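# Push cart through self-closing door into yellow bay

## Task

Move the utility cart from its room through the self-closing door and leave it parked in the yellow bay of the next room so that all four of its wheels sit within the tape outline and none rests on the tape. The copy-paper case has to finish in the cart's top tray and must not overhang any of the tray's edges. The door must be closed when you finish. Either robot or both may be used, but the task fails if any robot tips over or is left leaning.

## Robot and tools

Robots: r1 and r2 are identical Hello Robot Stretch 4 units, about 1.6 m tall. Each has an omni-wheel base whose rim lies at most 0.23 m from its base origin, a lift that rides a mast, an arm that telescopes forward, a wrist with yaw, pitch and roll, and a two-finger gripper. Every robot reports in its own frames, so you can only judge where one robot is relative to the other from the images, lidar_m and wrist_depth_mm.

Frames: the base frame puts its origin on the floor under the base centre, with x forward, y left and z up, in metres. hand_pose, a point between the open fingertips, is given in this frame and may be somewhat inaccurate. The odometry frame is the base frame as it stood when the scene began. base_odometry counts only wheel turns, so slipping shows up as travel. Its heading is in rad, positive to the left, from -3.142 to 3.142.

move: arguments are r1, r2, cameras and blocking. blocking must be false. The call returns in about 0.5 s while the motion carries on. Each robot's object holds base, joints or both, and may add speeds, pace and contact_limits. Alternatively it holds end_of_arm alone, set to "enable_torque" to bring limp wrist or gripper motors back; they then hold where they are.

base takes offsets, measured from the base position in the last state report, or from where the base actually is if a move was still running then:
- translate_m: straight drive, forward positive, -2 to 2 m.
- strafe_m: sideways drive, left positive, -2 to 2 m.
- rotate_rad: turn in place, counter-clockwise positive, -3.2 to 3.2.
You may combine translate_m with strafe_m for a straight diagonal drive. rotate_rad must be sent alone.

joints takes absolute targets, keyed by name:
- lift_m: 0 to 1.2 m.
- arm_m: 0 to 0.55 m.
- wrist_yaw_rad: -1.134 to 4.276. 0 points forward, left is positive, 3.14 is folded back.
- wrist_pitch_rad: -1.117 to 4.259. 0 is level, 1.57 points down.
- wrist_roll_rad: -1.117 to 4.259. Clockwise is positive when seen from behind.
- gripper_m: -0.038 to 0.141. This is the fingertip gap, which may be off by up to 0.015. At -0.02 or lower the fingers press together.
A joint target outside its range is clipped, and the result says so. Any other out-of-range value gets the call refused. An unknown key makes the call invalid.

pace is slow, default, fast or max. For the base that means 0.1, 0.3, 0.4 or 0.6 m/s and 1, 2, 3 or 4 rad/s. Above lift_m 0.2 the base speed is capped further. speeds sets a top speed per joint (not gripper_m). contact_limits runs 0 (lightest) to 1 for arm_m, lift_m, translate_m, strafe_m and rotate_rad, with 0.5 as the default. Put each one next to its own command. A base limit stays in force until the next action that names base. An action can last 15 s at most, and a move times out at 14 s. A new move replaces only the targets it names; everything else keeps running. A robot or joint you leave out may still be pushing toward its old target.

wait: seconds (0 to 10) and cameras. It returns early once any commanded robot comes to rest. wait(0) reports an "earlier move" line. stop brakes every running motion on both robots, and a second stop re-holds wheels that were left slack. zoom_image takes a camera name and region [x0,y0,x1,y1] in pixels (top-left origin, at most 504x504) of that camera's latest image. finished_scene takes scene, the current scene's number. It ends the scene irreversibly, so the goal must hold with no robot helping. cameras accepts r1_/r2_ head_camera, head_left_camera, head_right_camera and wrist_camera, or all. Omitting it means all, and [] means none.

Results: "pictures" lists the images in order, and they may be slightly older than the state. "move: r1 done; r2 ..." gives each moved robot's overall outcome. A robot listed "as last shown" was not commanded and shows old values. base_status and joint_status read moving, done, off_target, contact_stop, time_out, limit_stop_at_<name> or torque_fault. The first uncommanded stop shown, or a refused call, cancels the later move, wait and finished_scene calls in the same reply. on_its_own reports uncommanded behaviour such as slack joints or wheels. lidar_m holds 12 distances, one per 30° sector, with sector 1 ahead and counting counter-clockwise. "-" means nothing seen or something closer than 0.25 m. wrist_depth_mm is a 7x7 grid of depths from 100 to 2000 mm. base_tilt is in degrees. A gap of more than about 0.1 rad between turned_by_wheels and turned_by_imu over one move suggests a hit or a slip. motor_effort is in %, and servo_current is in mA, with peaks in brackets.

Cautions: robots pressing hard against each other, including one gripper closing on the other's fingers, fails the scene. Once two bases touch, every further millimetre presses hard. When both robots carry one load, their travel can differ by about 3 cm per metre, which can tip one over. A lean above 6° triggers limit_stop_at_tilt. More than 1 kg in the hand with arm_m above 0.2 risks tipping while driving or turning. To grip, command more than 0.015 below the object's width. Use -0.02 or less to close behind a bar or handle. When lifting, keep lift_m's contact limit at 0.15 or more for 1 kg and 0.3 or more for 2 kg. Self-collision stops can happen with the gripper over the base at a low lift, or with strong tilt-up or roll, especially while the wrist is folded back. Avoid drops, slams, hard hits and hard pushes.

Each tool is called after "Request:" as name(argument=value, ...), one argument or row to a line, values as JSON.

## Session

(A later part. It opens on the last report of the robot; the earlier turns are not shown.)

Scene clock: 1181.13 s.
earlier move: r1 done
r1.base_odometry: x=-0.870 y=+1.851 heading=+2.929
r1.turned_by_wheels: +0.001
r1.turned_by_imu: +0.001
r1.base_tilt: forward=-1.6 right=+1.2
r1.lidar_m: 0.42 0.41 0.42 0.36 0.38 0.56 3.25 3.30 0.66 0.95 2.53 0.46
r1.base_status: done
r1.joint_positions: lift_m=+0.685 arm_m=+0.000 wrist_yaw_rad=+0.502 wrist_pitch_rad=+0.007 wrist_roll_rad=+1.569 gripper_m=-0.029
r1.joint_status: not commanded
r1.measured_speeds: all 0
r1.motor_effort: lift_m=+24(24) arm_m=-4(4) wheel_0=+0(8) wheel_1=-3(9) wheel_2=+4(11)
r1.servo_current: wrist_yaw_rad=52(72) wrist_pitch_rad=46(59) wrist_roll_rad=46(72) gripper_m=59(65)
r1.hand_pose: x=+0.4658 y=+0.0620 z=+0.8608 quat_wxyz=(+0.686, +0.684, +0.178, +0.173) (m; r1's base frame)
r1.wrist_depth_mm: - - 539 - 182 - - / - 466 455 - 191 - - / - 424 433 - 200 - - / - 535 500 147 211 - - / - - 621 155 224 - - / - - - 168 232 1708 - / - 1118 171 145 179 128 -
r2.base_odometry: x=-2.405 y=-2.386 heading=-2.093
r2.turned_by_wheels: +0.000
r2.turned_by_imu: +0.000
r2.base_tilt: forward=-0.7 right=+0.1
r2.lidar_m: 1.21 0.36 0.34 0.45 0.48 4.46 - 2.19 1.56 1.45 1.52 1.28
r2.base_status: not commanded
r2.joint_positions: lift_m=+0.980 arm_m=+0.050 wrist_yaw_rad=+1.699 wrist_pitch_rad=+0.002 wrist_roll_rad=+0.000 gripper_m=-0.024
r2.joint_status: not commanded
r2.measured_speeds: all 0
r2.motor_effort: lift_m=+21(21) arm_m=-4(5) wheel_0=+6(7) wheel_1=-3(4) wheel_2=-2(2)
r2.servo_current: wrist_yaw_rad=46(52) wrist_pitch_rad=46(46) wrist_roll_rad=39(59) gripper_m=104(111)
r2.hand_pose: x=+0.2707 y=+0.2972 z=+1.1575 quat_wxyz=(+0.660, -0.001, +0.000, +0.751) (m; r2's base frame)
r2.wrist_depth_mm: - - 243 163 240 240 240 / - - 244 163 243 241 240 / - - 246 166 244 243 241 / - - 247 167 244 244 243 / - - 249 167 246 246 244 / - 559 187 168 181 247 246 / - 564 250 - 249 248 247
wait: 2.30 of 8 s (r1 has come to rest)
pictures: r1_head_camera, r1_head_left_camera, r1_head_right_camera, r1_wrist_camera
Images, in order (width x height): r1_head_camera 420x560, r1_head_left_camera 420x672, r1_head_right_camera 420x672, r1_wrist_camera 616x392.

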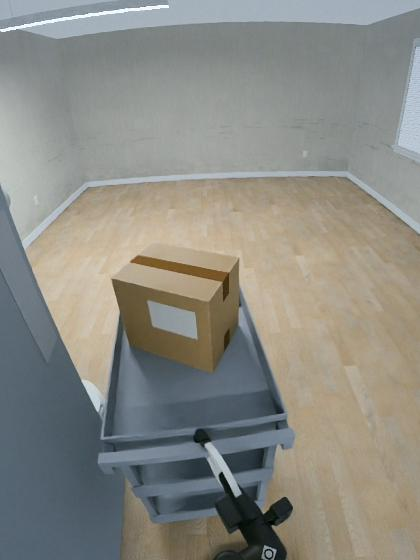

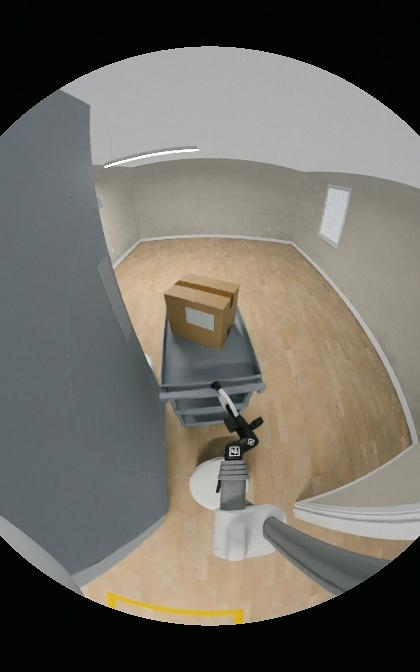

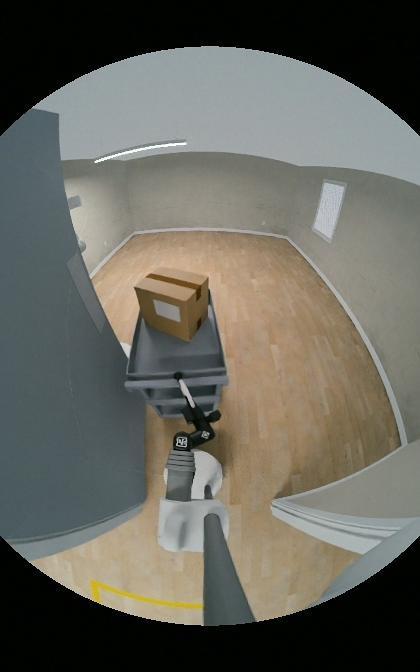

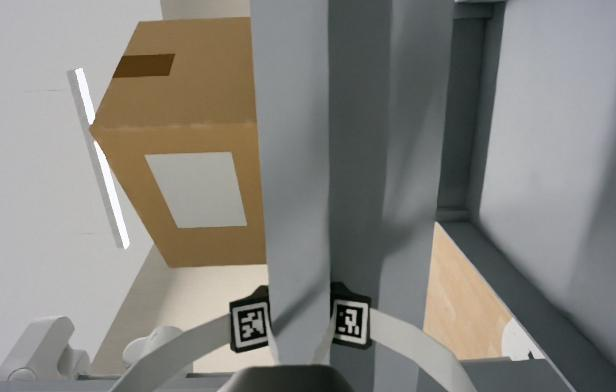

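Request:
move(
  r1={"base":{"translate_m":-0.3,"strafe_m":-0.07},"pace":"slow"},
  blocking=false,
  cameras=[],
)

Request:
wait(
  seconds=8,
  cameras=["r1_head_left_camera","r1_head_right_camera","r1_wrist_camera","r1_head_camera"],
)

Scene clock: 1192.93 s.
move: r1 moving
r1.base_odometry: x=-0.857 y=+1.851 heading=+2.929
r1.turned_by_wheels: +0.000
r1.turned_by_imu: +0.000
r1.base_tilt: forward=-1.6 right=+1.3
r1.lidar_m: 0.41 0.42 0.39 0.37 0.37 3.35 3.24 3.28 0.64 0.88 2.50 0.44
r1.base_status: translate_m moving; strafe_m moving
r1.joint_positions: lift_m=+0.685 arm_m=+0.000 wrist_yaw_rad=+0.502 wrist_pitch_rad=+0.007 wrist_roll_rad=+1.569 gripper_m=-0.029
r1.joint_status: not commanded
r1.measured_speeds: translate_m=-0.048 strafe_m=-0.011 rotate_rad=+0.000 lift_m=+0.000 arm_m=+0.000 wrist_yaw_rad=+0.000 wrist_pitch_rad=+0.000 wrist_roll_rad=+0.000
r1.motor_effort: lift_m=+24(24) arm_m=-4(4) wheel_0=-2(2) wheel_1=-4(7) wheel_2=+10(10)
r1.servo_current: wrist_yaw_rad=59(59) wrist_pitch_rad=52(52) wrist_roll_rad=52(65) gripper_m=59(59)
r1.hand_pose: x=+0.4658 y=+0.0620 z=+0.8608 quat_wxyz=(+0.686, +0.684, +0.178, +0.173) (m; r1's base frame)
r1.wrist_depth_mm: - - 539 - 182 - - / - 473 459 - 192 - - / - 424 430 - 202 - - / - 539 508 148 213 - - / - - 615 155 224 - - / - - - 176 231 1756 - / - 1078 171 145 249 128 -
r2: as last shown
r2.base_tilt: forward=-0.7 right=+0.0
r2.lidar_m: 1.21 0.34 0.35 0.42 3.39 4.42 - 2.20 1.55 1.45 1.51 1.28
r2.motor_effort: lift_m=+21(21) arm_m=-4(4) wheel_0=+6(7) wheel_1=-3(4) wheel_2=-2(2)
r2.servo_current: wrist_yaw_rad=39(52) wrist_pitch_rad=46(46) wrist_roll_rad=52(59) gripper_m=104(104)
r2.wrist_depth_mm: - - 243 163 240 240 239 / - - 244 163 243 241 241 / - - 245 166 244 243 242 / - - 247 167 245 245 243 / - - 248 168 247 246 244 / - 564 187 167 181 247 246 / - 564 250 - 248 247 248
pictures: none
No camera images: "cameras" was empty.

Scene clock: 1196.77 s.
earlier move: r1 done
r1.base_odometry: x=-0.562 y=+1.856 heading=+2.929
r1.turned_by_wheels: +0.000
r1.turned_by_imu: +0.000
r1.base_tilt: forward=-1.5 right=+1.3
r1.lidar_m: 0.44 0.39 0.43 0.39 2.48 3.04 2.93 3.02 2.53 0.51 2.49 0.49
r1.base_status: done
r1.joint_positions: lift_m=+0.685 arm_m=+0.000 wrist_yaw_rad=+0.502 wrist_pitch_rad=+0.007 wrist_roll_rad=+1.569 gripper_m=-0.029
r1.joint_status: not commanded
r1.measured_speeds: all 0
r1.motor_effort: lift_m=+24(24) arm_m=-4(4) wheel_0=-1(4) wheel_1=-2(7) wheel_2=+5(10)
r1.servo_current: wrist_yaw_rad=52(72) wrist_pitch_rad=59(59) wrist_roll_rad=52(65) gripper_m=52(65)
r1.hand_pose: x=+0.4658 y=+0.0621 z=+0.8608 quat_wxyz=(+0.686, +0.684, +0.178, +0.173) (m; r1's base frame)
r1.wrist_depth_mm: - - - 211 214 1661 1205 / - - - 158 217 - - / - 549 500 220 222 - - / - 466 455 164 225 - - / - 544 508 167 229 - - / - 831 559 180 231 - - / - - 164 148 236 - -
r2.base_odometry: x=-2.405 y=-2.386 heading=-2.093
r2.turned_by_wheels: +0.000
r2.turned_by_imu: +0.001
r2.base_tilt: forward=-0.7 right=+0.1
r2.lidar_m: 1.20 0.34 0.35 0.67 3.39 4.45 - 2.23 1.53 1.47 1.50 1.29
r2.base_status: not commanded
r2.joint_positions: lift_m=+0.980 arm_m=+0.050 wrist_yaw_rad=+1.699 wrist_pitch_rad=+0.002 wrist_roll_rad=+0.000 gripper_m=-0.024
r2.joint_status: not commanded
r2.measured_speeds: all 0
r2.motor_effort: lift_m=+21(21) arm_m=-4(5) wheel_0=+6(7) wheel_1=-3(4) wheel_2=-2(2)
r2.servo_current: wrist_yaw_rad=46(65) wrist_pitch_rad=39(46) wrist_roll_rad=39(59) gripper_m=98(111)
r2.hand_pose: x=+0.2707 y=+0.2972 z=+1.1575 quat_wxyz=(+0.660, -0.001, +0.000, +0.751) (m; r2's base frame)
r2.wrist_depth_mm: - - 242 163 241 239 238 / - - 244 163 242 241 240 / - - 246 165 243 244 242 / - - 247 167 245 244 243 / - - 249 167 246 246 246 / - - 187 168 181 247 247 / - - 251 - 249 247 248
wait: 3.83 of 8 s (r1 has come to rest)
pictures: r1_head_camera, r1_head_left_camera, r1_head_right_camera, r1_wrist_camera
Images, in order (width x height): r1_head_camera 420x560, r1_head_left_camera 420x672, r1_head_right_camera 420x672, r1_wrist_camera 616x392.

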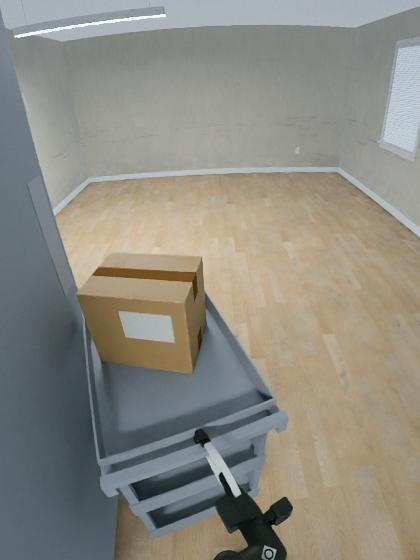

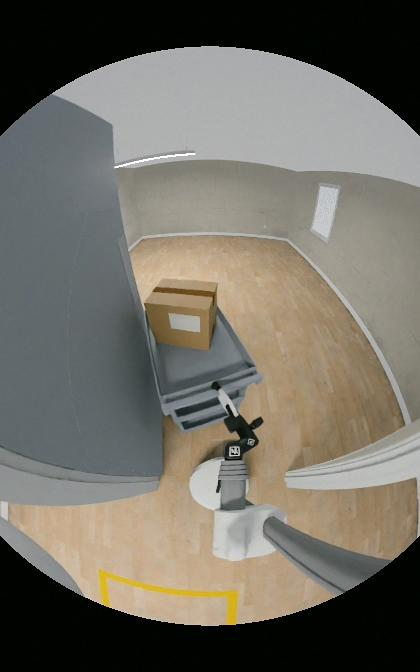

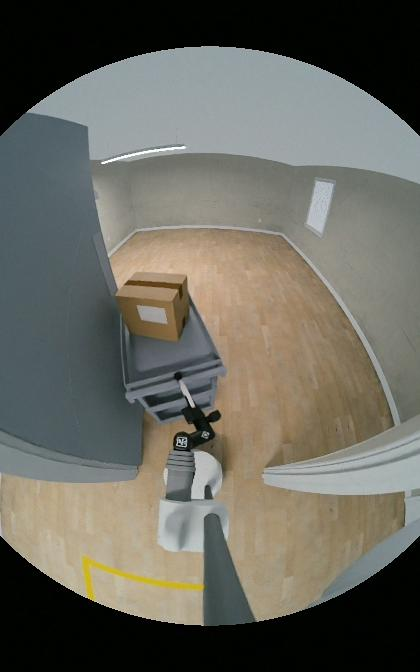

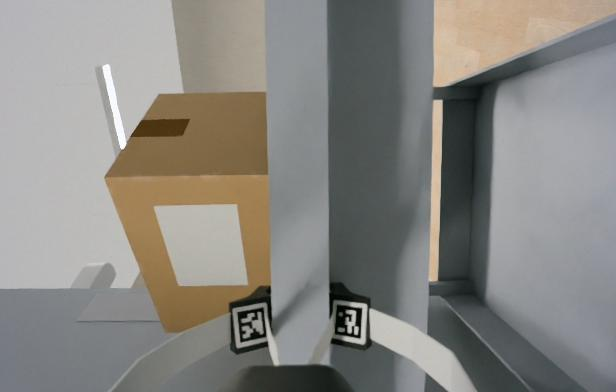

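Request:
zoom_image(
  camera="r1_head_right_camera",
  region=[60, 240, 260, 460],
)

Request:
zoom_image(
  camera="r1_head_camera",
  region=[0, 230, 300, 560],
)

Request:
move(
  cameras=["r2_head_camera","r2_head_left_camera","r2_head_right_camera"],
  blocking=false,
)

Scaled by 2.291 from the camera's 420x672 image, which has a finer 600x960 frame.

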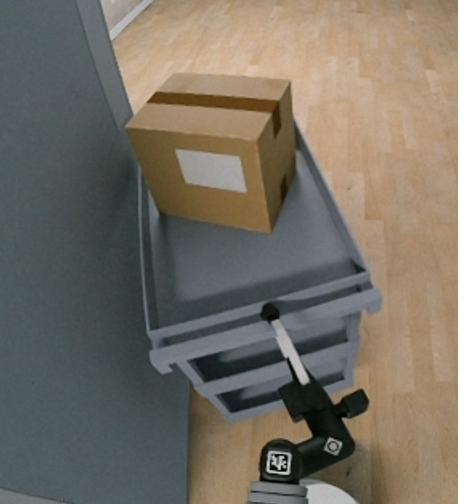

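Scaled by 1.527 from the camera's 420x560 image, which has a finer 600x800 frame.

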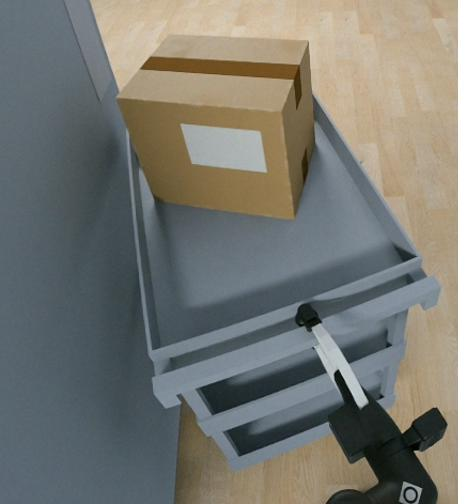

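Scene clock: 1224.17 s.
r1.base_odometry: x=-0.562 y=+1.856 heading=+2.929
r1.turned_by_wheels: +0.000
r1.turned_by_imu: +0.000
r1.base_tilt: forward=-1.6 right=+1.2
r1.lidar_m: 0.44 0.37 0.44 0.41 2.51 3.03 2.93 3.02 2.54 0.50 2.49 0.51
r1.base_status: done
r1.joint_positions: lift_m=+0.685 arm_m=+0.000 wrist_yaw_rad=+0.502 wrist_pitch_rad=+0.007 wrist_roll_rad=+1.569 gripper_m=-0.029
r1.joint_status: not commanded
r1.measured_speeds: all 0
r1.motor_effort: lift_m=+24(24) arm_m=-4(4) wheel_0=-1(4) wheel_1=-2(7) wheel_2=+5(10)
r1.servo_current: wrist_yaw_rad=26(72) wrist_pitch_rad=52(59) wrist_roll_rad=59(65) gripper_m=59(65)
r1.hand_pose: x=+0.4658 y=+0.0621 z=+0.8608 quat_wxyz=(+0.686, +0.684, +0.178, +0.173) (m; r1's base frame)
r1.wrist_depth_mm: - - - 211 214 1537 1182 / - - - 158 217 - - / - 554 504 219 222 - - / - 459 455 163 225 - - / - 539 512 167 229 - - / - 831 559 181 233 - - / - - 163 158 237 - -
r2.base_odometry: x=-2.405 y=-2.386 heading=-2.093
r2.turned_by_wheels: +0.000
r2.turned_by_imu: +0.000
r2.base_tilt: forward=-0.6 right=+0.1
r2.lidar_m: 1.20 0.35 0.36 0.66 3.39 4.43 - 2.20 1.55 1.46 1.50 1.28
r2.base_status: not commanded
r2.joint_positions: lift_m=+0.980 arm_m=+0.050 wrist_yaw_rad=+1.699 wrist_pitch_rad=+0.002 wrist_roll_rad=+0.000 gripper_m=-0.024
r2.joint_status: not commanded
r2.measured_speeds: all 0
r2.motor_effort: lift_m=+21(21) arm_m=-4(5) wheel_0=+7(7) wheel_1=-3(4) wheel_2=-1(2)
r2.servo_current: wrist_yaw_rad=33(65) wrist_pitch_rad=39(46) wrist_roll_rad=39(59) gripper_m=104(111)
r2.hand_pose: x=+0.2707 y=+0.2972 z=+1.1575 quat_wxyz=(+0.660, -0.001, +0.000, +0.751) (m; r2's base frame)
r2.wrist_depth_mm: - - 243 163 240 240 239 / - - 244 163 242 242 241 / - - 245 165 243 242 242 / - - 247 167 245 245 244 / - - 249 167 246 246 244 / - - 186 168 182 248 246 / - - 251 - 249 248 248
pictures: r2_head_camera, r2_head_left_camera, r2_head_right_camera
Images, in order (width x height): r2_head_camera 420x560, r2_head_left_camera 420x672, r2_head_right_camera 420x672.

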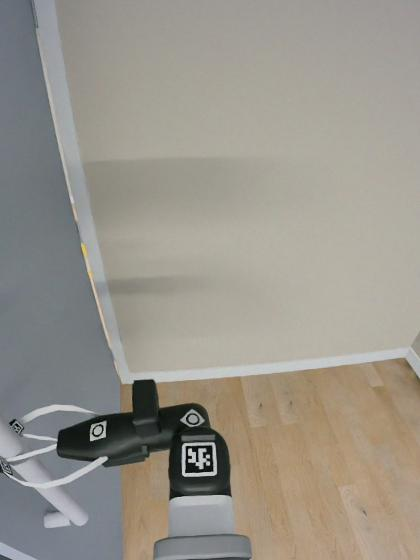

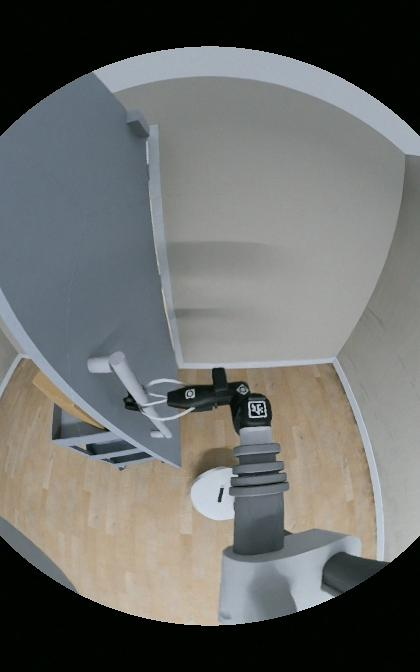

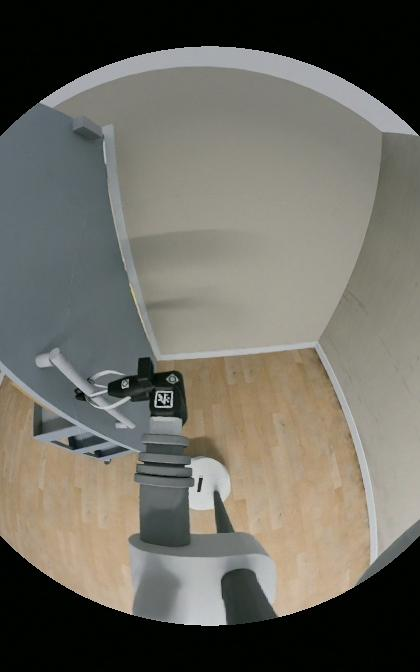

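Request:
move(
  r2={"base":{"translate_m":0.165,"strafe_m":-0.245},"joints":{"wrist_yaw_rad":1.98},"speeds":{"wrist_yaw_rad":0.1},"pace":"slow"},
  blocking=false,
  cameras=[],
)

Request:
wait(
  seconds=6,
  cameras=["r2_head_camera","r2_head_left_camera","r2_wrist_camera","r1_head_camera","r1_head_right_camera"],
)

Scene clock: 1233.67 s.
move: r2 moving
r1: as last shown
r1.base_tilt: forward=-1.6 right=+1.3
r1.lidar_m: 0.41 0.38 0.46 0.41 2.48 3.06 2.91 3.01 2.53 0.52 2.48 0.50
r1.motor_effort: lift_m=+24(24) arm_m=-4(4) wheel_0=-2(2) wheel_1=-2(2) wheel_2=+5(5)
r1.servo_current: wrist_yaw_rad=39(72) wrist_pitch_rad=46(52) wrist_roll_rad=46(65) gripper_m=52(59)
r1.wrist_depth_mm: - - - 212 214 1576 1229 / - - - 158 216 - - / - 549 500 219 221 - - / - 462 455 164 225 - - / - 539 508 167 229 - - / - 842 554 181 231 - - / - - 164 158 237 - -
r2.base_odometry: x=-2.418 y=-2.387 heading=-2.093
r2.turned_by_wheels: +0.000
r2.turned_by_imu: +0.001
r2.base_tilt: forward=-0.6 right=+0.0
r2.lidar_m: 1.18 0.36 0.34 0.64 3.40 4.44 - 2.20 1.53 1.44 1.47 1.30
r2.base_status: translate_m moving; strafe_m moving
r2.joint_positions: lift_m=+0.980 arm_m=+0.050 wrist_yaw_rad=+1.739 wrist_pitch_rad=+0.002 wrist_roll_rad=+0.000 gripper_m=-0.024
r2.joint_status: wrist_yaw_rad moving
r2.measured_speeds: translate_m=+0.028 strafe_m=-0.040 rotate_rad=+0.000 lift_m=+0.000 arm_m=+0.000 wrist_yaw_rad=+0.091 wrist_pitch_rad=+0.000 wrist_roll_rad=+0.000
r2.motor_effort: lift_m=+21(21) arm_m=-4(4) wheel_0=+12(15) wheel_1=-8(8) wheel_2=-5(7)
r2.servo_current: wrist_yaw_rad=59(78) wrist_pitch_rad=39(46) wrist_roll_rad=59(72) gripper_m=111(111)
r2.hand_pose: x=+0.2590 y=+0.2989 z=+1.1575 quat_wxyz=(+0.645, -0.001, +0.000, +0.764) (m; r2's base frame)
r2.wrist_depth_mm: - - 243 163 239 238 236 / - - 244 165 241 238 238 / - - 246 166 243 241 240 / - - 248 166 245 243 240 / - - 250 167 246 245 242 / - - 185 167 181 245 243 / - - 252 - 248 246 244
pictures: none
No camera images: "cameras" was empty.

Scene clock: 1236.53 s.
earlier move: r2 contact_stop
r1.base_odometry: x=-0.562 y=+1.856 heading=+2.929
r1.turned_by_wheels: +0.000
r1.turned_by_imu: +0.000
r1.base_tilt: forward=-1.6 right=+1.3
r1.lidar_m: 0.44 0.39 0.46 0.40 2.48 3.07 2.93 3.01 2.53 0.51 2.49 0.50
r1.base_status: not commanded
r1.joint_positions: lift_m=+0.685 arm_m=+0.000 wrist_yaw_rad=+0.502 wrist_pitch_rad=+0.007 wrist_roll_rad=+1.569 gripper_m=-0.029
r1.joint_status: not commanded
r1.measured_speeds: all 0
r1.motor_effort: lift_m=+24(24) arm_m=-4(4) wheel_0=-1(2) wheel_1=-2(3) wheel_2=+5(6)
r1.servo_current: wrist_yaw_rad=46(72) wrist_pitch_rad=46(59) wrist_roll_rad=46(65) gripper_m=52(59)
r1.hand_pose: x=+0.4658 y=+0.0621 z=+0.8608 quat_wxyz=(+0.686, +0.684, +0.178, +0.173) (m; r1's base frame)
r1.wrist_depth_mm: - - - 212 213 1618 1205 / - - - 159 218 - - / - 554 504 220 221 - - / - 462 459 164 224 - - / - - 504 167 229 - - / - 904 554 181 231 - - / - - 164 158 236 - -
r2.base_odometry: x=-2.536 y=-2.421 heading=-1.967
r2.turned_by_wheels: +0.127
r2.turned_by_imu: +0.269
r2.base_tilt: forward=-0.6 right=+0.0
r2.lidar_m: 1.03 0.44 0.31 0.82 3.83 4.75 2.99 1.62 1.33 1.37 1.29 1.08
r2.base_status: translate_m contact_stop (by the wheels' count: +0.096 of +0.165); strafe_m contact_stop (by the wheels' count: -0.098 of -0.245)
r2.joint_positions: lift_m=+0.980 arm_m=+0.050 wrist_yaw_rad=+1.950 wrist_pitch_rad=+0.002 wrist_roll_rad=+0.000 gripper_m=-0.024
r2.joint_status: wrist_yaw_rad off_target (ended at +1.950, target +1.980)
r2.measured_speeds: all 0
r2.on_its_own: the wheels are slack since a contact_stop; wrist_yaw_rad is at rest, and its servo_current (189 mA) is outside its rest range (0 to 104 mA)
r2.motor_effort: lift_m=+19(21) arm_m=-3(4) wheel_0=+0(30) wheel_1=+0(9) wheel_2=+0(7)
r2.servo_current: wrist_yaw_rad=189(221) wrist_pitch_rad=39(52) wrist_roll_rad=46(72) gripper_m=98(111)
r2.hand_pose: x=+0.1953 y=+0.3003 z=+1.1576 quat_wxyz=(+0.561, -0.001, +0.000, +0.828) (m; r2's base frame)
r2.wrist_depth_mm: - - - 167 216 200 186 / - - - 163 223 201 187 / - - - 164 224 202 189 / - - - 165 223 205 190 / - - - 167 225 206 - / - - - 167 181 204 191 / - - 158 - 226 198 191
wait: 2.87 of 6 s (r2 has come to rest)
pictures: r1_head_camera, r1_head_right_camera, r2_head_camera, r2_head_left_camera, r2_wrist_camera
Images, in order (width x height): r1_head_camera 420x560, r1_head_right_camera 420x672, r2_head_camera 420x560, r2_head_left_camera 420x672, r2_wrist_camera 616x392.

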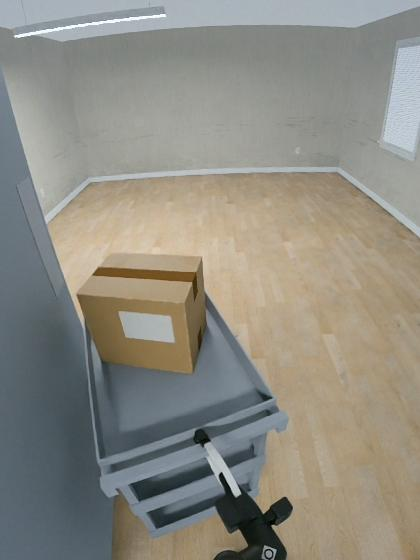

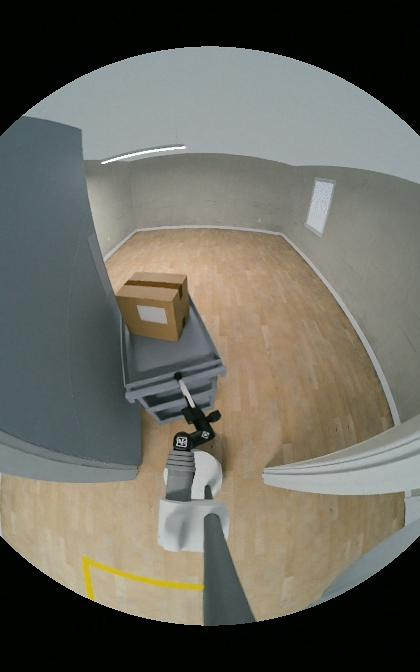

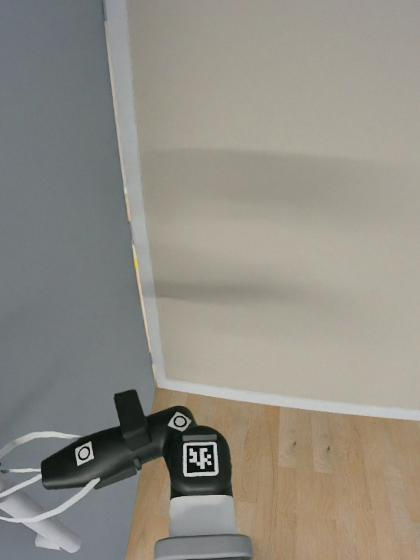

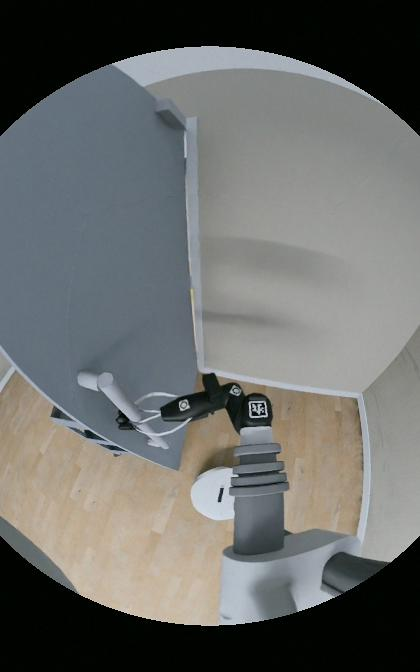

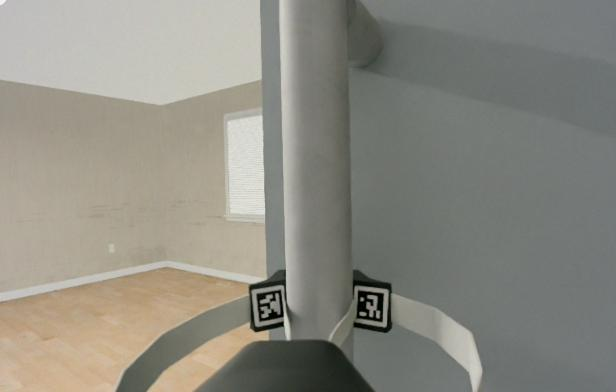

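Request:
move(
  r2={"base":{"translate_m":-0.005},"joints":{"wrist_yaw_rad":1.9},"pace":"slow"},
  blocking=false,
  cameras=[],
)

Request:
wait(
  seconds=2,
  cameras=["r1_head_left_camera","r2_head_right_camera","r1_head_right_camera"],
)

Scene clock: 1242.30 s.
move: r2 moving
r1: as last shown
r1.lidar_m: 0.44 0.37 0.44 0.40 2.47 3.04 2.94 3.01 2.54 0.51 2.47 0.52
r1.motor_effort: lift_m=+24(24) arm_m=-4(4) wheel_0=-1(2) wheel_1=-2(2) wheel_2=+5(5)
r1.servo_current: wrist_yaw_rad=46(72) wrist_pitch_rad=52(52) wrist_roll_rad=52(65) gripper_m=52(59)
r1.wrist_depth_mm: - - - 211 214 1537 1229 / - - - 158 217 - - / - 554 500 219 220 - - / - 466 459 164 225 - - / - - 517 167 229 - - / - 891 559 181 231 - - / - - 163 158 236 - -
r2.base_odometry: x=-2.534 y=-2.417 heading=-1.966
r2.turned_by_wheels: +0.000
r2.turned_by_imu: +0.001
r2.base_tilt: forward=-0.7 right=+0.0
r2.lidar_m: 1.04 0.47 0.33 0.84 3.81 4.76 3.04 1.63 1.38 1.36 1.29 1.07
r2.base_status: translate_m moving
r2.joint_positions: lift_m=+0.980 arm_m=+0.050 wrist_yaw_rad=+1.901 wrist_pitch_rad=+0.002 wrist_roll_rad=+0.000 gripper_m=-0.024
r2.joint_status: wrist_yaw_rad moving
r2.measured_speeds: translate_m=+0.000 strafe_m=+0.000 rotate_rad=+0.000 lift_m=+0.000 arm_m=+0.000 wrist_yaw_rad=-0.001 wrist_pitch_rad=+0.000 wrist_roll_rad=+0.000
r2.motor_effort: lift_m=+19(20) arm_m=-3(4) wheel_0=+2(7) wheel_1=-8(11) wheel_2=+9(12)
r2.servo_current: wrist_yaw_rad=72(202) wrist_pitch_rad=39(46) wrist_roll_rad=52(52) gripper_m=98(98)
r2.hand_pose: x=+0.2102 y=+0.3012 z=+1.1576 quat_wxyz=(+0.581, -0.001, +0.000, +0.814) (m; r2's base frame)
r2.wrist_depth_mm: - - - 163 218 202 189 / - - - 162 224 202 189 / - - - 165 225 204 191 / - - - 164 226 205 192 / - - - 167 228 206 - / - - 186 166 182 207 194 / - - - - 227 200 195
pictures: none
No camera images: "cameras" was empty.

Scene clock: 1242.53 s.
earlier move: r2 done
r1.base_odometry: x=-0.562 y=+1.856 heading=+2.929
r1.turned_by_wheels: +0.000
r1.turned_by_imu: +0.000
r1.base_tilt: forward=-1.6 right=+1.3
r1.lidar_m: 0.43 0.38 0.44 0.40 2.47 3.04 2.93 3.01 2.54 0.50 2.47 0.49
r1.base_status: not commanded
r1.joint_positions: lift_m=+0.685 arm_m=+0.000 wrist_yaw_rad=+0.502 wrist_pitch_rad=+0.007 wrist_roll_rad=+1.569 gripper_m=-0.029
r1.joint_status: not commanded
r1.measured_speeds: all 0
r1.motor_effort: lift_m=+24(24) arm_m=-4(4) wheel_0=-1(2) wheel_1=-2(2) wheel_2=+5(6)
r1.servo_current: wrist_yaw_rad=65(72) wrist_pitch_rad=46(52) wrist_roll_rad=65(65) gripper_m=52(59)
r1.hand_pose: x=+0.4658 y=+0.0621 z=+0.8608 quat_wxyz=(+0.686, +0.684, +0.178, +0.173) (m; r1's base frame)
r1.wrist_depth_mm: - - - 212 213 1537 1182 / - - - 158 218 - - / - 549 504 220 220 - - / - 462 455 164 225 - - / - - 508 167 229 - - / - 891 559 181 232 - - / - - 163 158 237 - -
r2.base_odometry: x=-2.534 y=-2.417 heading=-1.966
r2.turned_by_wheels: +0.000
r2.turned_by_imu: +0.000
r2.base_tilt: forward=-0.7 right=+0.0
r2.lidar_m: 1.02 0.45 0.32 0.82 3.85 4.76 3.06 1.62 1.35 1.35 1.30 1.09
r2.base_status: done
r2.joint_positions: lift_m=+0.980 arm_m=+0.050 wrist_yaw_rad=+1.901 wrist_pitch_rad=+0.002 wrist_roll_rad=+0.000 gripper_m=-0.024
r2.joint_status: all done
r2.measured_speeds: all 0
r2.motor_effort: lift_m=+19(20) arm_m=-4(4) wheel_0=-1(7) wheel_1=-7(11) wheel_2=+9(12)
r2.servo_current: wrist_yaw_rad=52(202) wrist_pitch_rad=39(46) wrist_roll_rad=46(52) gripper_m=91(98)
r2.hand_pose: x=+0.2102 y=+0.3012 z=+1.1576 quat_wxyz=(+0.581, -0.001, +0.000, +0.814) (m; r2's base frame)
r2.wrist_depth_mm: - - - 163 219 202 188 / - - - 163 223 202 189 / - - - 165 224 204 190 / - - - 164 226 205 191 / - - - 167 228 206 - / - - 185 166 182 207 194 / - - - - 226 200 195
wait: 0.23 of 2 s (r2 has come to rest)
pictures: r1_head_left_camera, r1_head_right_camera, r2_head_right_camera
Images, in order (width x height): r1_head_left_camera 420x672, r1_head_right_camera 420x672, r2_head_right_camera 420x672.

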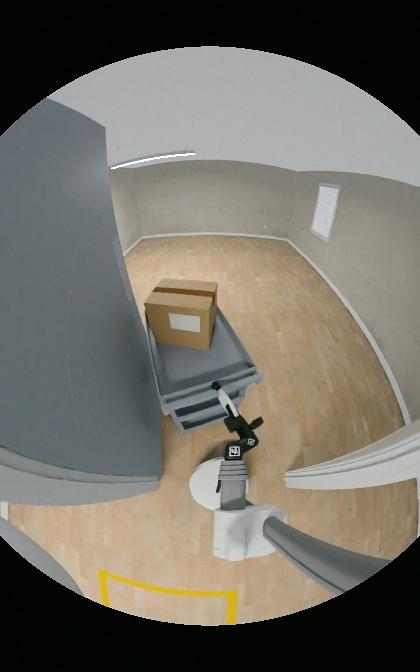

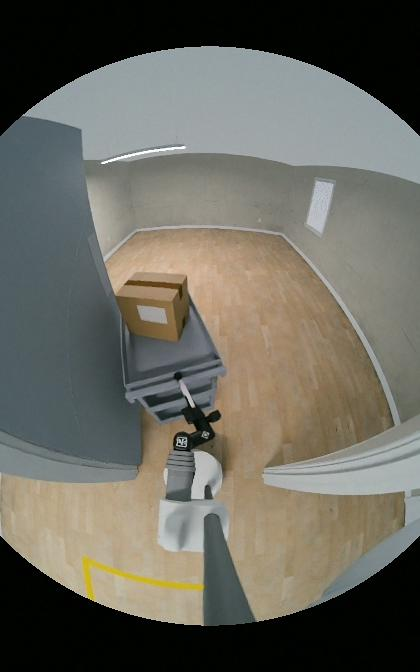

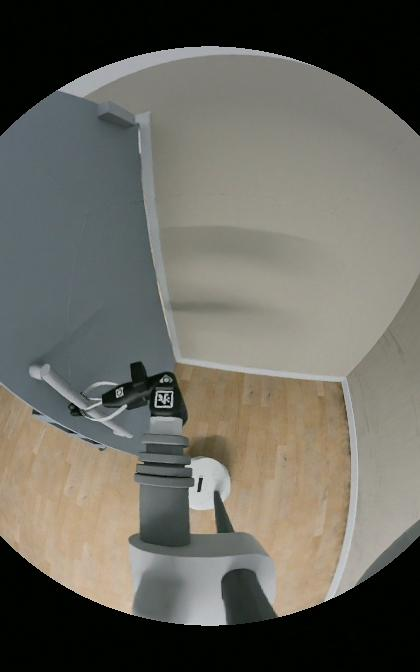

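Request:
move(
  r1={"base":{"translate_m":-0.12,"strafe_m":0.02},"joints":{"wrist_yaw_rad":0.75},"speeds":{"wrist_yaw_rad":0.15},"pace":"slow"},
  blocking=false,
  cameras=[],
)

Request:
wait(
  seconds=6,
  cameras=[],
)

Request:
move(
  r1={"base":{"rotate_rad":0.25},"pace":"slow"},
  blocking=false,
  cameras=[],
)

Request:
wait(
  seconds=4,
  cameras=["r1_head_left_camera","r1_head_right_camera","r1_wrist_camera","r1_head_camera"],
)

Scene clock: 1259.50 s.
move: r1 moving
r1.base_odometry: x=-0.550 y=+1.852 heading=+2.929
r1.turned_by_wheels: +0.000
r1.turned_by_imu: -0.001
r1.base_tilt: forward=-1.6 right=+1.3
r1.lidar_m: 0.44 0.37 0.42 0.40 2.46 3.00 2.91 3.00 2.53 0.50 2.48 0.50
r1.base_status: translate_m moving; strafe_m moving
r1.joint_positions: lift_m=+0.685 arm_m=+0.000 wrist_yaw_rad=+0.559 wrist_pitch_rad=+0.007 wrist_roll_rad=+1.569 gripper_m=-0.029
r1.joint_status: wrist_yaw_rad moving
r1.measured_speeds: translate_m=-0.048 strafe_m=+0.007 rotate_rad=-0.003 lift_m=+0.000 arm_m=+0.000 wrist_yaw_rad=+0.085 wrist_pitch_rad=+0.000 wrist_roll_rad=+0.000
r1.motor_effort: lift_m=+24(24) arm_m=-4(4) wheel_0=-4(7) wheel_1=-3(6) wheel_2=+7(10)
r1.servo_current: wrist_yaw_rad=72(78) wrist_pitch_rad=52(52) wrist_roll_rad=52(65) gripper_m=59(59)
r1.hand_pose: x=+0.4618 y=+0.0788 z=+0.8608 quat_wxyz=(+0.681, +0.678, +0.197, +0.193) (m; r1's base frame)
r1.wrist_depth_mm: - - - 211 213 1576 1205 / - - - 158 218 - - / - 544 496 219 220 - - / - 466 459 164 225 - - / - - 512 168 229 - - / - 878 564 180 232 - - / - - 164 148 237 - -
r2: as last shown
r2.base_tilt: forward=-0.6 right=+0.0
r2.lidar_m: 1.04 0.43 0.31 0.87 3.82 4.76 3.03 1.65 1.35 1.36 1.27 1.09
r2.motor_effort: lift_m=+19(20) arm_m=-3(4) wheel_0=-1(1) wheel_1=-7(8) wheel_2=+9(9)
r2.servo_current: wrist_yaw_rad=46(52) wrist_pitch_rad=46(46) wrist_roll_rad=46(52) gripper_m=91(98)
r2.wrist_depth_mm: - - - 163 219 200 189 / - - - 163 224 202 190 / - - - 165 226 204 191 / - - - 164 226 205 192 / - - - 168 227 206 - / - - 186 166 182 206 193 / - - - - 227 200 195
pictures: none
No camera images: "cameras" was empty.

Scene clock: 1261.50 s.
earlier move: r1 done
r1.base_odometry: x=-0.449 y=+1.811 heading=+2.928
r1.turned_by_wheels: +0.000
r1.turned_by_imu: -0.001
r1.base_tilt: forward=-1.5 right=+1.3
r1.lidar_m: 0.41 0.40 0.43 0.39 2.37 2.93 2.80 2.92 2.56 0.54 0.57 3.35
r1.base_status: done
r1.joint_positions: lift_m=+0.685 arm_m=+0.000 wrist_yaw_rad=+0.741 wrist_pitch_rad=+0.007 wrist_roll_rad=+1.569 gripper_m=-0.029
r1.joint_status: all done
r1.measured_speeds: all 0
r1.motor_effort: lift_m=+24(24) arm_m=-4(4) wheel_0=-6(12) wheel_1=-2(7) wheel_2=+1(10)
r1.servo_current: wrist_yaw_rad=65(137) wrist_pitch_rad=52(59) wrist_roll_rad=26(65) gripper_m=52(59)
r1.hand_pose: x=+0.4427 y=+0.1302 z=+0.8608 quat_wxyz=(+0.661, +0.657, +0.258, +0.254) (m; r1's base frame)
r1.wrist_depth_mm: - 508 492 119 177 - - / - 433 430 - 186 - - / - 433 436 - 196 - - / - 539 521 - 209 - - / - - 621 152 223 - - / - - 180 167 181 - - / - 142 172 145 179 - -
r2.base_odometry: x=-2.534 y=-2.417 heading=-1.966
r2.turned_by_wheels: +0.000
r2.turned_by_imu: +0.000
r2.base_tilt: forward=-0.7 right=+0.0
r2.lidar_m: 1.05 0.45 0.32 3.38 3.87 4.75 2.98 1.62 1.36 1.36 1.28 1.07
r2.base_status: not commanded
r2.joint_positions: lift_m=+0.980 arm_m=+0.050 wrist_yaw_rad=+1.901 wrist_pitch_rad=+0.002 wrist_roll_rad=+0.000 gripper_m=-0.024
r2.joint_status: not commanded
r2.measured_speeds: all 0
r2.motor_effort: lift_m=+19(20) arm_m=-4(4) wheel_0=-1(1) wheel_1=-7(8) wheel_2=+9(9)
r2.servo_current: wrist_yaw_rad=46(65) wrist_pitch_rad=39(46) wrist_roll_rad=39(59) gripper_m=98(98)
r2.hand_pose: x=+0.2102 y=+0.3012 z=+1.1576 quat_wxyz=(+0.581, -0.001, +0.000, +0.814) (m; r2's base frame)
r2.wrist_depth_mm: - - - 163 219 202 188 / - - - 164 224 203 190 / - - - 165 225 205 191 / - - - 164 226 205 191 / - - - 167 228 206 - / - - 186 166 182 208 193 / - - - - 226 200 195
wait: 2.00 of 6 s (r1 has come to rest)
pictures: none
No camera images: "cameras" was empty.

Scene clock: 1262.00 s.
move: r1 moving
r1.base_odometry: x=-0.449 y=+1.811 heading=+3.054
r1.turned_by_wheels: +0.125
r1.turned_by_imu: +0.126
r1.base_tilt: forward=-1.6 right=+1.2
r1.lidar_m: 0.40 0.40 0.40 0.43 2.47 2.81 2.77 3.02 2.49 0.54 2.61 3.81
r1.base_status: rotate_rad moving
r1.joint_positions: lift_m=+0.685 arm_m=+0.000 wrist_yaw_rad=+0.741 wrist_pitch_rad=+0.007 wrist_roll_rad=+1.569 gripper_m=-0.029
r1.joint_status: not commanded
r1.measured_speeds: translate_m=-0.002 strafe_m=+0.001 rotate_rad=+0.485 lift_m=+0.000 arm_m=+0.000 wrist_yaw_rad=+0.000 wrist_pitch_rad=+0.000 wrist_roll_rad=+0.000
r1.motor_effort: lift_m=+24(24) arm_m=-4(4) wheel_0=-11(13) wheel_1=-6(7) wheel_2=-8(9)
r1.servo_current: wrist_yaw_rad=65(72) wrist_pitch_rad=52(59) wrist_roll_rad=46(65) gripper_m=52(59)
r1.hand_pose: x=+0.4427 y=+0.1302 z=+0.8608 quat_wxyz=(+0.661, +0.657, +0.258, +0.254) (m; r1's base frame)
r1.wrist_depth_mm: - 402 402 - 155 156 - / - 384 389 107 168 169 - / - 492 477 - 182 - - / - - 585 - 200 - - / - - - - 220 - - / 564 549 181 182 181 554 - / 508 504 179 141 170 492 500
r2: as last shown
r2.base_tilt: forward=-0.6 right=+0.1
r2.lidar_m: 1.04 0.46 0.30 3.41 3.85 4.75 3.00 1.62 1.35 1.36 1.30 1.09
r2.motor_effort: lift_m=+20(20) arm_m=-4(4) wheel_0=-1(1) wheel_1=-7(8) wheel_2=+9(9)
r2.servo_current: wrist_yaw_rad=33(52) wrist_pitch_rad=39(52) wrist_roll_rad=46(59) gripper_m=91(98)
r2.wrist_depth_mm: - - - 163 218 202 189 / - - - 163 224 202 190 / - - - 165 224 204 191 / - - - 164 226 205 191 / - - - 167 228 206 - / - - 185 166 183 206 193 / - - - - 226 199 195
pictures: none
No camera images: "cameras" was empty.

Scene clock: 1262.80 s.
earlier move: r1 done
r1.base_odometry: x=-0.449 y=+1.811 heading=-3.106
r1.turned_by_wheels: +0.124
r1.turned_by_imu: +0.124
r1.base_tilt: forward=-1.6 right=+1.3
r1.lidar_m: 0.37 0.42 0.40 0.45 2.61 2.78 2.76 2.84 2.47 0.53 2.76 4.52
r1.base_status: done
r1.joint_positions: lift_m=+0.685 arm_m=+0.000 wrist_yaw_rad=+0.747 wrist_pitch_rad=+0.007 wrist_roll_rad=+1.569 gripper_m=-0.029
r1.joint_status: not commanded
r1.measured_speeds: all 0
r1.motor_effort: lift_m=+24(24) arm_m=-1(4) wheel_0=-4(13) wheel_1=-3(7) wheel_2=-4(9)
r1.servo_current: wrist_yaw_rad=59(72) wrist_pitch_rad=52(59) wrist_roll_rad=39(65) gripper_m=59(59)
r1.hand_pose: x=+0.4419 y=+0.1318 z=+0.8608 quat_wxyz=(+0.660, +0.657, +0.260, +0.256) (m; r1's base frame)
r1.wrist_depth_mm: - 347 347 - - 122 - / - 442 452 - - 134 - / - - - - 156 152 - / - - - - 180 187 - / 539 539 535 112 214 530 - / 469 477 186 121 182 466 455 / 430 413 404 - 178 387 394
r2.base_odometry: x=-2.534 y=-2.417 heading=-1.966
r2.turned_by_wheels: +0.000
r2.turned_by_imu: +0.000
r2.base_tilt: forward=-0.6 right=+0.1
r2.lidar_m: 1.03 0.46 0.30 3.38 3.87 4.74 3.01 1.64 1.36 1.33 1.29 1.08
r2.base_status: not commanded
r2.joint_positions: lift_m=+0.980 arm_m=+0.050 wrist_yaw_rad=+1.901 wrist_pitch_rad=+0.002 wrist_roll_rad=+0.000 gripper_m=-0.024
r2.joint_status: not commanded
r2.measured_speeds: all 0
r2.motor_effort: lift_m=+20(20) arm_m=-4(4) wheel_0=-1(1) wheel_1=-7(8) wheel_2=+9(9)
r2.servo_current: wrist_yaw_rad=39(59) wrist_pitch_rad=39(52) wrist_roll_rad=52(65) gripper_m=91(98)
r2.hand_pose: x=+0.2102 y=+0.3012 z=+1.1576 quat_wxyz=(+0.581, -0.001, +0.000, +0.814) (m; r2's base frame)
r2.wrist_depth_mm: - - - 162 218 202 189 / - - - 163 224 203 190 / - - - 165 224 205 191 / - - - 164 227 205 191 / - - - 168 228 206 - / - - 185 166 183 206 193 / - - - - 226 200 195
wait: 0.80 of 4 s (r1 has come to rest)
pictures: r1_head_camera, r1_head_left_camera, r1_head_right_camera, r1_wrist_camera
Images, in order (width x height): r1_head_camera 420x560, r1_head_left_camera 420x672, r1_head_right_camera 420x672, r1_wrist_camera 616x392.

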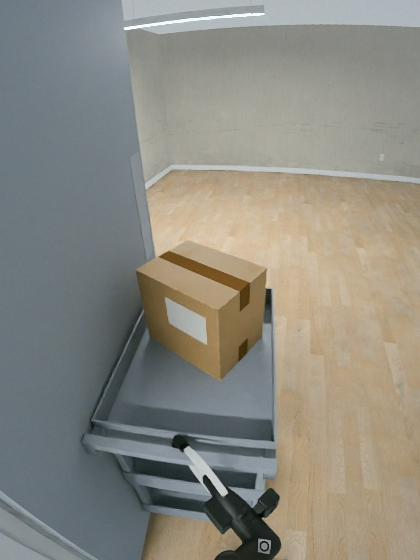

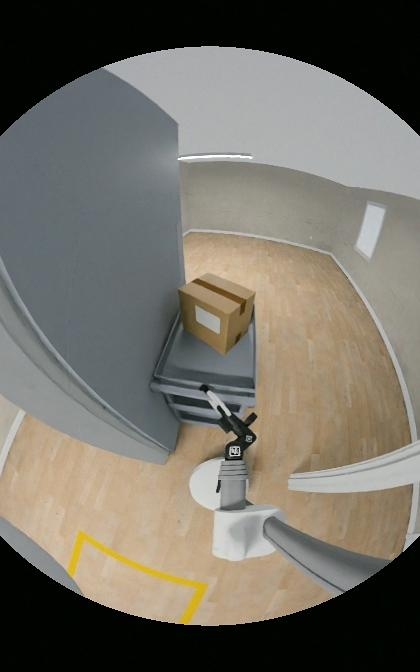

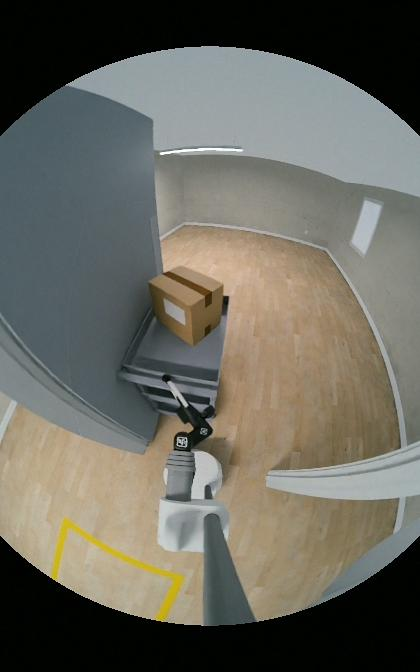

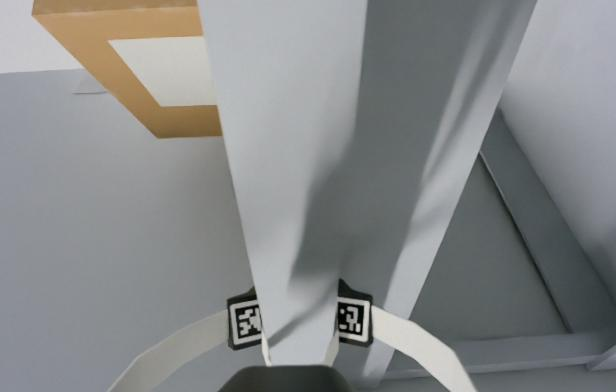

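Request:
move(
  r1={"base":{"rotate_rad":-0.2},"pace":"slow"},
  blocking=false,
  cameras=[],
)

Request:
wait(
  seconds=4,
  cameras=[],
)

Request:
move(
  r1={"base":{"translate_m":-0.25,"strafe_m":0.0},"pace":"slow"},
  blocking=false,
  cameras=[],
)

Request:
wait(
  seconds=6,
  cameras=["r1_head_left_camera","r1_head_right_camera","r1_wrist_camera","r1_head_camera"],
)

Scene clock: 1280.27 s.
move: r1 moving
r1.base_odometry: x=-0.449 y=+1.811 heading=+3.057
r1.turned_by_wheels: -0.121
r1.turned_by_imu: -0.121
r1.base_tilt: forward=-1.6 right=+1.3
r1.lidar_m: 0.38 0.40 0.41 0.41 2.46 2.84 2.78 3.02 2.50 0.54 2.60 3.81
r1.base_status: rotate_rad moving
r1.joint_positions: lift_m=+0.685 arm_m=+0.000 wrist_yaw_rad=+0.755 wrist_pitch_rad=+0.007 wrist_roll_rad=+1.569 gripper_m=-0.029
r1.joint_status: not commanded
r1.measured_speeds: translate_m=-0.001 strafe_m=+0.000 rotate_rad=-0.424 lift_m=+0.000 arm_m=+0.000 wrist_yaw_rad=+0.017 wrist_pitch_rad=+0.000 wrist_roll_rad=+0.000
r1.motor_effort: lift_m=+24(24) arm_m=+4(4) wheel_0=+10(12) wheel_1=+5(6) wheel_2=+7(7)
r1.servo_current: wrist_yaw_rad=59(59) wrist_pitch_rad=46(52) wrist_roll_rad=39(52) gripper_m=65(65)
r1.hand_pose: x=+0.4408 y=+0.1340 z=+0.8608 quat_wxyz=(+0.659, +0.656, +0.263, +0.259) (m; r1's base frame)
r1.wrist_depth_mm: - 342 343 - - 130 - / - 410 421 - 143 144 - / - 517 559 - 161 161 - / - - - 103 182 194 - / 554 564 539 113 212 549 - / 504 512 492 - 234 504 477 / 449 442 176 126 177 387 389
r2: as last shown
r2.base_tilt: forward=-0.7 right=+0.0
r2.lidar_m: 1.04 0.46 0.33 3.39 3.84 4.74 3.00 1.64 1.37 1.34 1.29 1.08
r2.motor_effort: lift_m=+19(20) arm_m=-4(4) wheel_0=+0(1) wheel_1=-7(8) wheel_2=+9(9)
r2.servo_current: wrist_yaw_rad=39(59) wrist_pitch_rad=39(46) wrist_roll_rad=65(65) gripper_m=91(98)
r2.wrist_depth_mm: - - - 163 219 202 189 / - - - 163 224 203 190 / - - - 165 225 204 191 / - - - 164 226 206 191 / - - - 167 228 206 - / - - 186 166 182 206 194 / - - - - 226 200 195
pictures: none
No camera images: "cameras" was empty.

Scene clock: 1280.97 s.
earlier move: r1 done
r1.base_odometry: x=-0.449 y=+1.811 heading=+2.978
r1.turned_by_wheels: -0.078
r1.turned_by_imu: -0.079
r1.base_tilt: forward=-1.6 right=+1.3
r1.lidar_m: 0.39 0.41 0.42 0.42 2.40 2.86 2.79 2.94 2.54 0.54 2.53 3.49
r1.base_status: done
r1.joint_positions: lift_m=+0.685 arm_m=+0.000 wrist_yaw_rad=+0.752 wrist_pitch_rad=+0.007 wrist_roll_rad=+1.569 gripper_m=-0.029
r1.joint_status: not commanded
r1.measured_speeds: all 0
r1.motor_effort: lift_m=+24(24) arm_m=-4(4) wheel_0=+3(12) wheel_1=+2(6) wheel_2=+2(7)
r1.servo_current: wrist_yaw_rad=59(65) wrist_pitch_rad=52(59) wrist_roll_rad=46(65) gripper_m=59(65)
r1.hand_pose: x=+0.4413 y=+0.1331 z=+0.8608 quat_wxyz=(+0.659, +0.656, +0.262, +0.258) (m; r1's base frame)
r1.wrist_depth_mm: - 424 418 104 162 162 - / - 392 397 112 173 174 - / - 455 459 - 186 - - / - 574 585 - 201 - - / - - - - 220 - - / - - 182 182 182 - - / 539 530 179 142 179 530 517
r2.base_odometry: x=-2.534 y=-2.417 heading=-1.966
r2.turned_by_wheels: +0.000
r2.turned_by_imu: +0.000
r2.base_tilt: forward=-0.6 right=+0.0
r2.lidar_m: 1.06 0.45 0.32 3.39 3.84 4.74 2.99 1.61 1.35 1.36 1.31 1.10
r2.base_status: not commanded
r2.joint_positions: lift_m=+0.980 arm_m=+0.050 wrist_yaw_rad=+1.901 wrist_pitch_rad=+0.002 wrist_roll_rad=+0.000 gripper_m=-0.024
r2.joint_status: not commanded
r2.measured_speeds: all 0
r2.motor_effort: lift_m=+19(20) arm_m=-4(4) wheel_0=-1(1) wheel_1=-7(8) wheel_2=+9(9)
r2.servo_current: wrist_yaw_rad=46(59) wrist_pitch_rad=33(46) wrist_roll_rad=33(65) gripper_m=91(98)
r2.hand_pose: x=+0.2102 y=+0.3012 z=+1.1576 quat_wxyz=(+0.581, -0.001, +0.000, +0.814) (m; r2's base frame)
r2.wrist_depth_mm: - - - 162 219 201 188 / - - - 163 224 202 189 / - - - 165 225 204 190 / - - - 163 226 206 191 / - - - 167 227 206 - / - - 186 166 182 206 193 / - - - - 227 200 194
wait: 0.70 of 4 s (r1 has come to rest)
pictures: none
No camera images: "cameras" was empty.

Scene clock: 1281.47 s.
move: r1 moving
r1.base_odometry: x=-0.437 y=+1.809 heading=+2.978
r1.turned_by_wheels: +0.000
r1.turned_by_imu: +0.000
r1.base_tilt: forward=-1.6 right=+1.3
r1.lidar_m: 0.42 0.41 0.42 0.41 2.39 2.87 2.77 2.91 2.52 0.54 0.61 3.52
r1.base_status: translate_m moving; strafe_m moving
r1.joint_positions: lift_m=+0.685 arm_m=+0.000 wrist_yaw_rad=+0.752 wrist_pitch_rad=+0.007 wrist_roll_rad=+1.569 gripper_m=-0.029
r1.joint_status: not commanded
r1.measured_speeds: translate_m=-0.050 strafe_m=+0.000 rotate_rad=-0.003 lift_m=+0.000 arm_m=+0.000 wrist_yaw_rad=+0.000 wrist_pitch_rad=+0.000 wrist_roll_rad=+0.000
r1.motor_effort: lift_m=+24(24) arm_m=-4(4) wheel_0=-6(6) wheel_1=-5(6) wheel_2=+8(10)
r1.servo_current: wrist_yaw_rad=46(59) wrist_pitch_rad=52(52) wrist_roll_rad=39(52) gripper_m=52(59)
r1.hand_pose: x=+0.4413 y=+0.1331 z=+0.8608 quat_wxyz=(+0.659, +0.656, +0.262, +0.258) (m; r1's base frame)
r1.wrist_depth_mm: - 418 410 103 159 160 - / - 394 389 110 171 172 - / - 459 466 - 185 - - / - 591 569 - 200 - - / - - - - 220 - - / - - 182 182 181 - - / 530 517 179 141 178 521 508
r2: as last shown
r2.base_tilt: forward=-0.7 right=+0.1
r2.lidar_m: 1.01 0.43 0.33 3.40 3.85 4.76 3.01 1.63 1.36 1.35 1.29 1.08
r2.servo_current: wrist_yaw_rad=39(59) wrist_pitch_rad=39(46) wrist_roll_rad=52(52) gripper_m=98(98)
r2.wrist_depth_mm: - - - 163 219 202 188 / - - - 163 224 203 190 / - - - 165 224 204 190 / - - - 163 226 206 191 / - - - 167 227 206 - / - - 185 166 182 207 193 / - - - - 226 199 195
pictures: none
No camera images: "cameras" was empty.

Scene clock: 1284.77 s.
earlier move: r1 done
r1.base_odometry: x=-0.202 y=+1.771 heading=+2.978
r1.turned_by_wheels: +0.000
r1.turned_by_imu: +0.001
r1.base_tilt: forward=-1.6 right=+1.3
r1.lidar_m: 0.40 0.39 0.47 1.13 2.40 2.63 2.53 2.68 2.48 0.97 0.62 3.51
r1.base_status: done
r1.joint_positions: lift_m=+0.685 arm_m=+0.000 wrist_yaw_rad=+0.752 wrist_pitch_rad=+0.007 wrist_roll_rad=+1.569 gripper_m=-0.029
r1.joint_status: not commanded
r1.measured_speeds: all 0
r1.motor_effort: lift_m=+24(24) arm_m=-4(4) wheel_0=-1(7) wheel_1=-3(7) wheel_2=+4(10)
r1.servo_current: wrist_yaw_rad=46(72) wrist_pitch_rad=52(59) wrist_roll_rad=39(65) gripper_m=52(59)
r1.hand_pose: x=+0.4413 y=+0.1331 z=+0.8608 quat_wxyz=(+0.659, +0.656, +0.262, +0.258) (m; r1's base frame)
r1.wrist_depth_mm: - 402 404 - 154 155 - / - 382 387 107 167 168 - / - 466 477 113 182 - - / - - 580 - 199 - - / - - - - 218 - - / 539 544 211 - 233 539 - / 480 473 179 139 177 477 466
r2.base_odometry: x=-2.534 y=-2.417 heading=-1.966
r2.turned_by_wheels: +0.000
r2.turned_by_imu: +0.000
r2.base_tilt: forward=-0.7 right=+0.1
r2.lidar_m: 1.05 0.45 0.32 3.37 3.85 4.77 3.02 1.63 1.36 1.33 1.29 1.08
r2.base_status: not commanded
r2.joint_positions: lift_m=+0.980 arm_m=+0.050 wrist_yaw_rad=+1.900 wrist_pitch_rad=+0.002 wrist_roll_rad=+0.000 gripper_m=-0.024
r2.joint_status: not commanded
r2.measured_speeds: all 0
r2.motor_effort: lift_m=+20(20) arm_m=-4(4) wheel_0=-1(1) wheel_1=-7(8) wheel_2=+9(9)
r2.servo_current: wrist_yaw_rad=39(59) wrist_pitch_rad=46(46) wrist_roll_rad=59(59) gripper_m=98(98)
r2.hand_pose: x=+0.2103 y=+0.3012 z=+1.1576 quat_wxyz=(+0.581, -0.001, +0.000, +0.814) (m; r2's base frame)
r2.wrist_depth_mm: - - - 163 219 202 189 / - - - 163 224 203 189 / - - - 165 224 204 191 / - - - 164 227 206 191 / - - - 168 228 206 - / - - 185 166 183 207 194 / - - - - 226 199 194
wait: 3.30 of 6 s (r1 has come to rest)
pictures: r1_head_camera, r1_head_left_camera, r1_head_right_camera, r1_wrist_camera
Images, in order (width x height): r1_head_camera 420x560, r1_head_left_camera 420x672, r1_head_right_camera 420x672, r1_wrist_camera 616x392.

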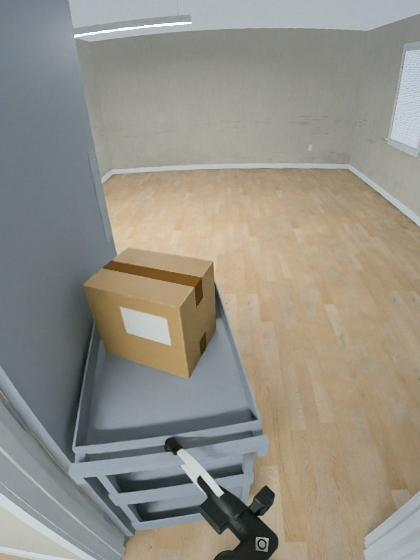

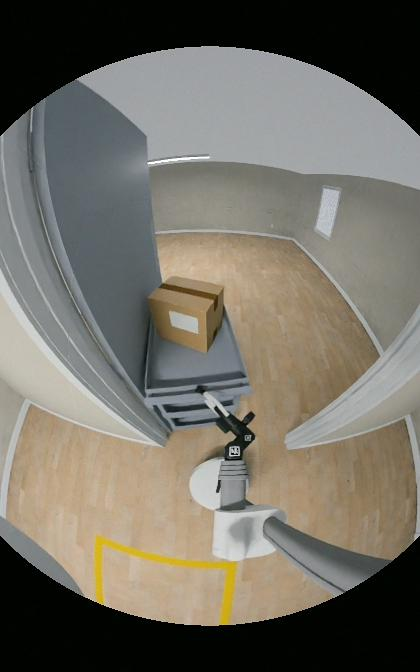

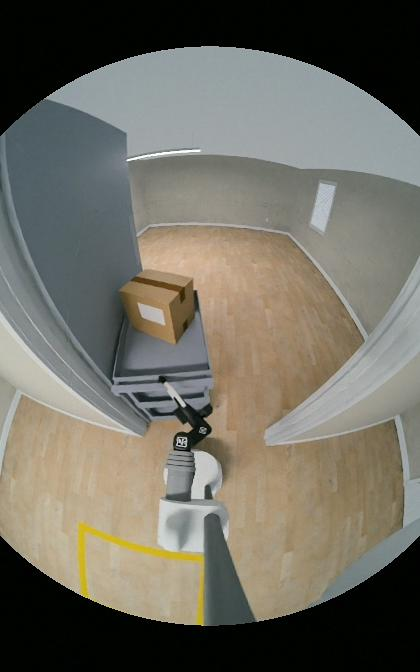

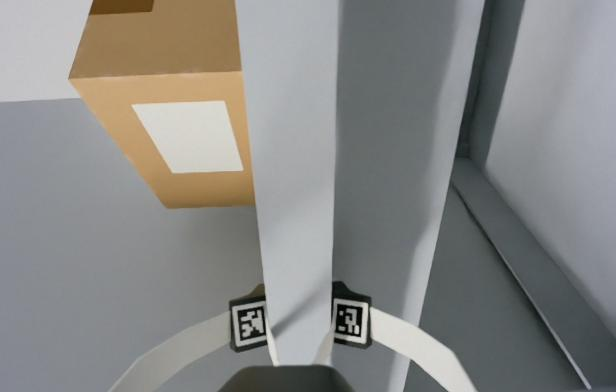

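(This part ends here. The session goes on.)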